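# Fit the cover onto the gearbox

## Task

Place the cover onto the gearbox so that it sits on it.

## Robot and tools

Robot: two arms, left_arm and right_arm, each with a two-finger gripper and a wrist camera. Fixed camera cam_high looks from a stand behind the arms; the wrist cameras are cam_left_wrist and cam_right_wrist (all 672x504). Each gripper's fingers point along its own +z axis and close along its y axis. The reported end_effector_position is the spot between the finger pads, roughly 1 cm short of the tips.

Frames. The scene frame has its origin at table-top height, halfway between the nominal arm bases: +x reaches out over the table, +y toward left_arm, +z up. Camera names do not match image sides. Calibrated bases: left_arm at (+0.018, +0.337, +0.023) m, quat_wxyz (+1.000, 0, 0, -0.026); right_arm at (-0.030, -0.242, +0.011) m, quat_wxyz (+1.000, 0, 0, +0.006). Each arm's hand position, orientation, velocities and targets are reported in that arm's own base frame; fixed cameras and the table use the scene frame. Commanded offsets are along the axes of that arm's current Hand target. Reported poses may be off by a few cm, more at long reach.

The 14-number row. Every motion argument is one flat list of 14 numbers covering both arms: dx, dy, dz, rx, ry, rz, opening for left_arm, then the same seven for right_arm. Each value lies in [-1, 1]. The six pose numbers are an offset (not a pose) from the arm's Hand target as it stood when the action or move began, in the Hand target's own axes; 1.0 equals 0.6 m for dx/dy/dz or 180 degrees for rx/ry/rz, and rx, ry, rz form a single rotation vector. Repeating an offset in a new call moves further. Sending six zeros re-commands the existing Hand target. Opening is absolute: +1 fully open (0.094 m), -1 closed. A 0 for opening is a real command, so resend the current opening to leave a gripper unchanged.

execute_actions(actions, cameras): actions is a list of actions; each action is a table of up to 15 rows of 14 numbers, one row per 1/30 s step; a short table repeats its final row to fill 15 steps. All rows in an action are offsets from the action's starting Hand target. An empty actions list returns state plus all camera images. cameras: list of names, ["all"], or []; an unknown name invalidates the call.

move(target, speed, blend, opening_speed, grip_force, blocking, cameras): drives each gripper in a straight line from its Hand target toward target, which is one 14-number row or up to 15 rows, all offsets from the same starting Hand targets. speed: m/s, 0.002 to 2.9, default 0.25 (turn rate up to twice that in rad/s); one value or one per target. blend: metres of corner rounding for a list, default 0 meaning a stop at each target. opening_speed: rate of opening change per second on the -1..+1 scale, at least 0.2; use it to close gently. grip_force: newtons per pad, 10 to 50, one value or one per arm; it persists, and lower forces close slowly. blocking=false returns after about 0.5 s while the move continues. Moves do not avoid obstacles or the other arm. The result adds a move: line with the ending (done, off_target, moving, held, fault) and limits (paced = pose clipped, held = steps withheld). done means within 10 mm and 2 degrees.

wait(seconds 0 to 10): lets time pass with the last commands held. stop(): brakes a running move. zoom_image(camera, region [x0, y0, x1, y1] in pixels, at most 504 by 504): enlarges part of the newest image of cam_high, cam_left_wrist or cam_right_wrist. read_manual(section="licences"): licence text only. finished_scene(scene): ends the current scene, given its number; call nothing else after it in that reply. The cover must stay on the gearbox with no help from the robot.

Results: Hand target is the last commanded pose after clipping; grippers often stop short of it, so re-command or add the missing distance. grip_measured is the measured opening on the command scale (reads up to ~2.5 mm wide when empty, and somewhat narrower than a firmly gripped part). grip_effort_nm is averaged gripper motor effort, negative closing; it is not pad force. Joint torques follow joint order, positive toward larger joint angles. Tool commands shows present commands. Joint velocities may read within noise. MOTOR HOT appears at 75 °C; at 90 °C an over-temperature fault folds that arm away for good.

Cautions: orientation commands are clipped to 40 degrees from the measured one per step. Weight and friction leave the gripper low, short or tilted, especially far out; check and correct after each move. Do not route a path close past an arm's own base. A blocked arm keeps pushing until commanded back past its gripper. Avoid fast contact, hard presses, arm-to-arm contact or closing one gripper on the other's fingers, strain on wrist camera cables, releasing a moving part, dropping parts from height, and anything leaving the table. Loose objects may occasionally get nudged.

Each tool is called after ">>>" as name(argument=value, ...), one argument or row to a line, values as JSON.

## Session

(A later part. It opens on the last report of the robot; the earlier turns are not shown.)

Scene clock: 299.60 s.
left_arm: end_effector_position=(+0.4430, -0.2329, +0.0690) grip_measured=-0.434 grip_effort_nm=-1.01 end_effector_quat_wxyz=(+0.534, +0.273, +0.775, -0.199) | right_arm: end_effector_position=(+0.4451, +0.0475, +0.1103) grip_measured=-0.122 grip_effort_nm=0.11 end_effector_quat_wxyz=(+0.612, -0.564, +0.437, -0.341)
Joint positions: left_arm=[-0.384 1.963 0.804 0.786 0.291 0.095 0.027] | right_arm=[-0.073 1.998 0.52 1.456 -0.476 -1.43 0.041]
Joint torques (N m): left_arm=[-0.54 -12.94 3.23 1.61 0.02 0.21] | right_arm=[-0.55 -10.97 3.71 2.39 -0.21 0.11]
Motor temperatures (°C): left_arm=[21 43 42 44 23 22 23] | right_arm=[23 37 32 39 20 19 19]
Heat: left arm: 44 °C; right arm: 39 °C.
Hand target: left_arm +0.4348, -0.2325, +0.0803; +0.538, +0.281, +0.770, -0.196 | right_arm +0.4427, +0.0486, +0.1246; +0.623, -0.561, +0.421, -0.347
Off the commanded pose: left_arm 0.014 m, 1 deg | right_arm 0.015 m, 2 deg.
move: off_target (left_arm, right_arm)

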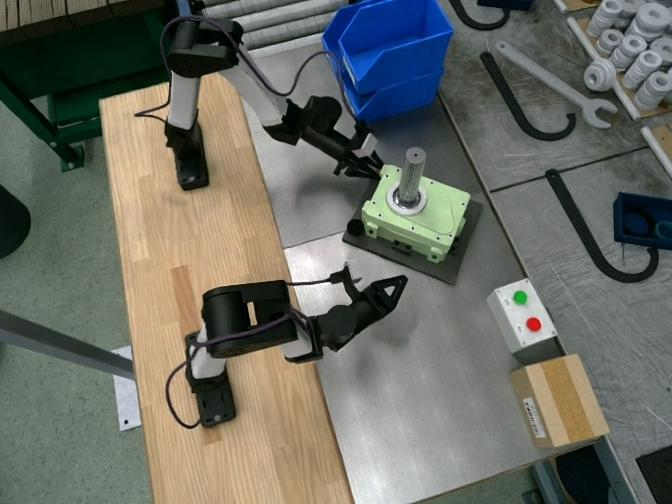

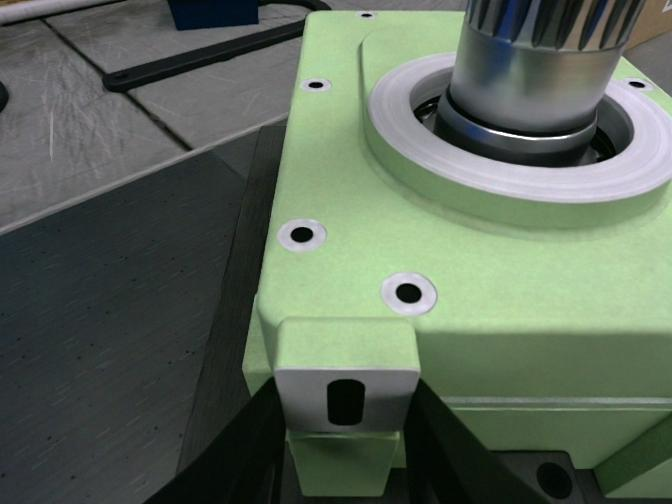

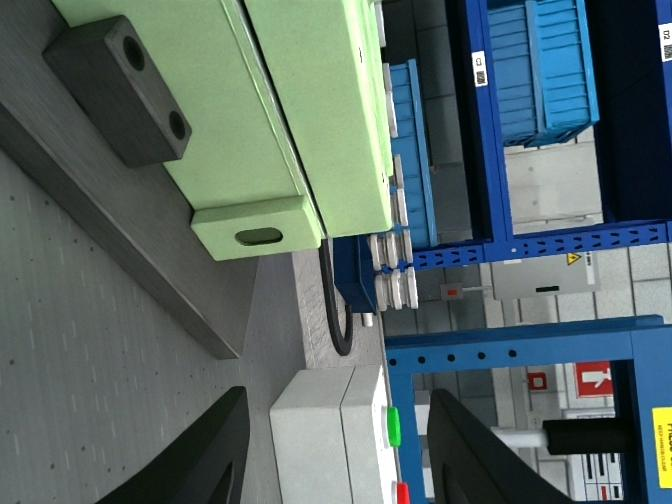

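>>> move(
  target=[
    [0.0157, 0, 0.0057, 0, 0, 0, -0.9, 0, 0, 0, 0, 0, 0, -0.12],
    [0.0157, 0, 0.0057, 0, 0, 0, 0.3, 0, 0, 0, 0, 0, 0, -0.12],
    [0.0157, 0, -0.1200, 0, 0, 0, 0.3, 0, 0, 0, 0, 0, 0, -0.12],
  ],
  speed=[0.08, 0.08, 0.15],
  opening_speed=2.0,
  cameras=["cam_high", "cam_left_wrist", "cam_right_wrist"],
)

>>> zoom_image(
  camera="cam_right_wrist",
  region=[180, 0, 420, 280],
)

>>> zoom_image(
  camera="cam_high",
  region=[340, 140, 490, 290],
)

Scene clock: 303.20 s.
left_arm: end_effector_position=(+0.3823, -0.1883, +0.0883) grip_measured=+0.298 grip_effort_nm=0.11 end_effector_quat_wxyz=(+0.529, +0.274, +0.778, -0.199) | right_arm: end_effector_position=(+0.4451, +0.0475, +0.1103) grip_measured=-0.122 grip_effort_nm=0.11 end_effector_quat_wxyz=(+0.612, -0.564, +0.437, -0.341)
Joint positions: left_arm=[-0.315 1.665 0.532 0.736 0.356 0.124 0.061] | right_arm=[-0.073 1.998 0.52 1.456 -0.476 -1.43 0.041]
Joint torques (N m): left_arm=[0.53 -8.23 4.97 1.79 0.16 0.24] | right_arm=[-0.55 -10.99 3.71 2.4 -0.21 0.12]
Heat: left arm: 44 °C; right arm: 39 °C.
Hand target: left_arm +0.3804, -0.1870, +0.0961; +0.538, +0.281, +0.770, -0.197 | right_arm +0.4427, +0.0486, +0.1246; +0.623, -0.561, +0.421, -0.347
Off the commanded pose: left_arm 0.008 m, 2 deg | right_arm 0.015 m, 2 deg.
move: off_target (right_arm)

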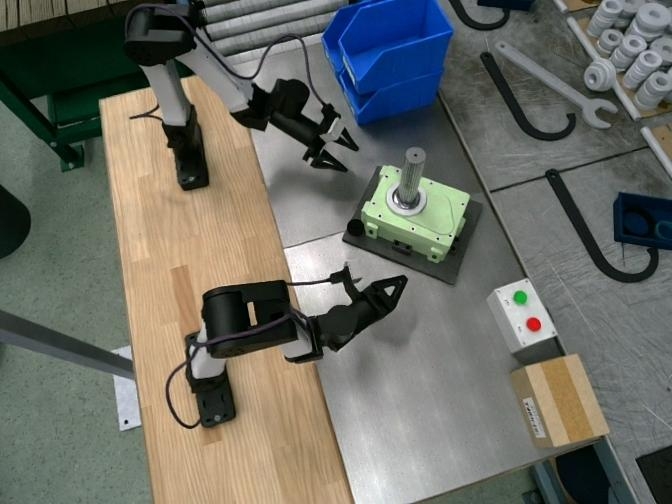

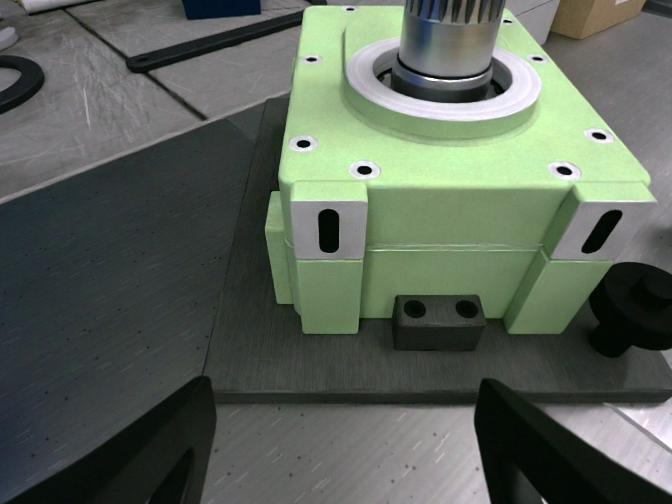

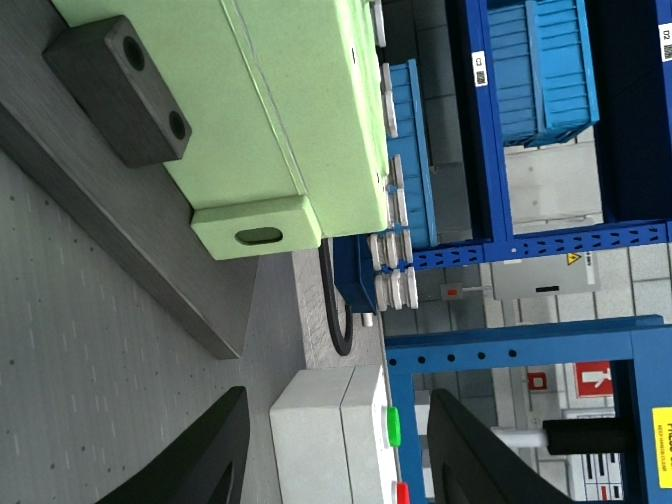

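Scaled by 1.800 from the camera's 672x504 image, which has a finer 960x720 frame.

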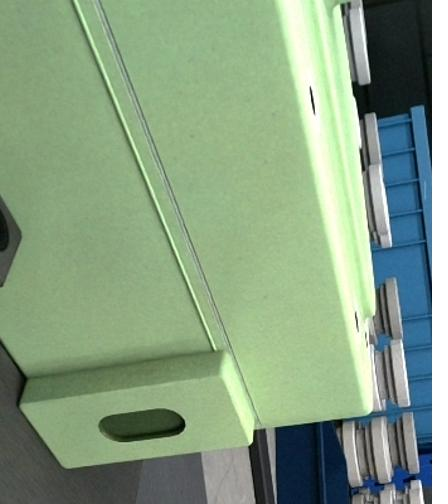

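Scaled by 3.360 from the camera's 672x504 image, which has a finer 960x720 frame.

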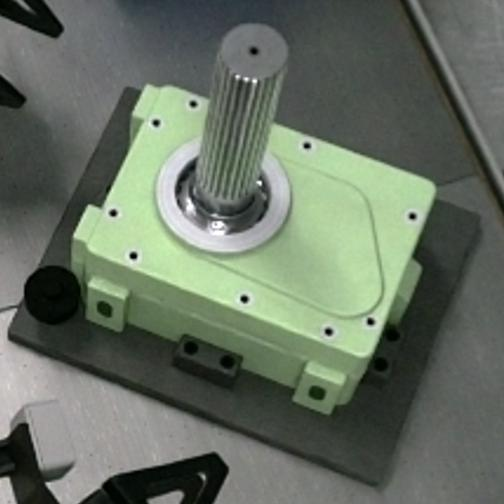

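>>> finished_scene(
  scene=1,
)

The scene is finished: the task was done.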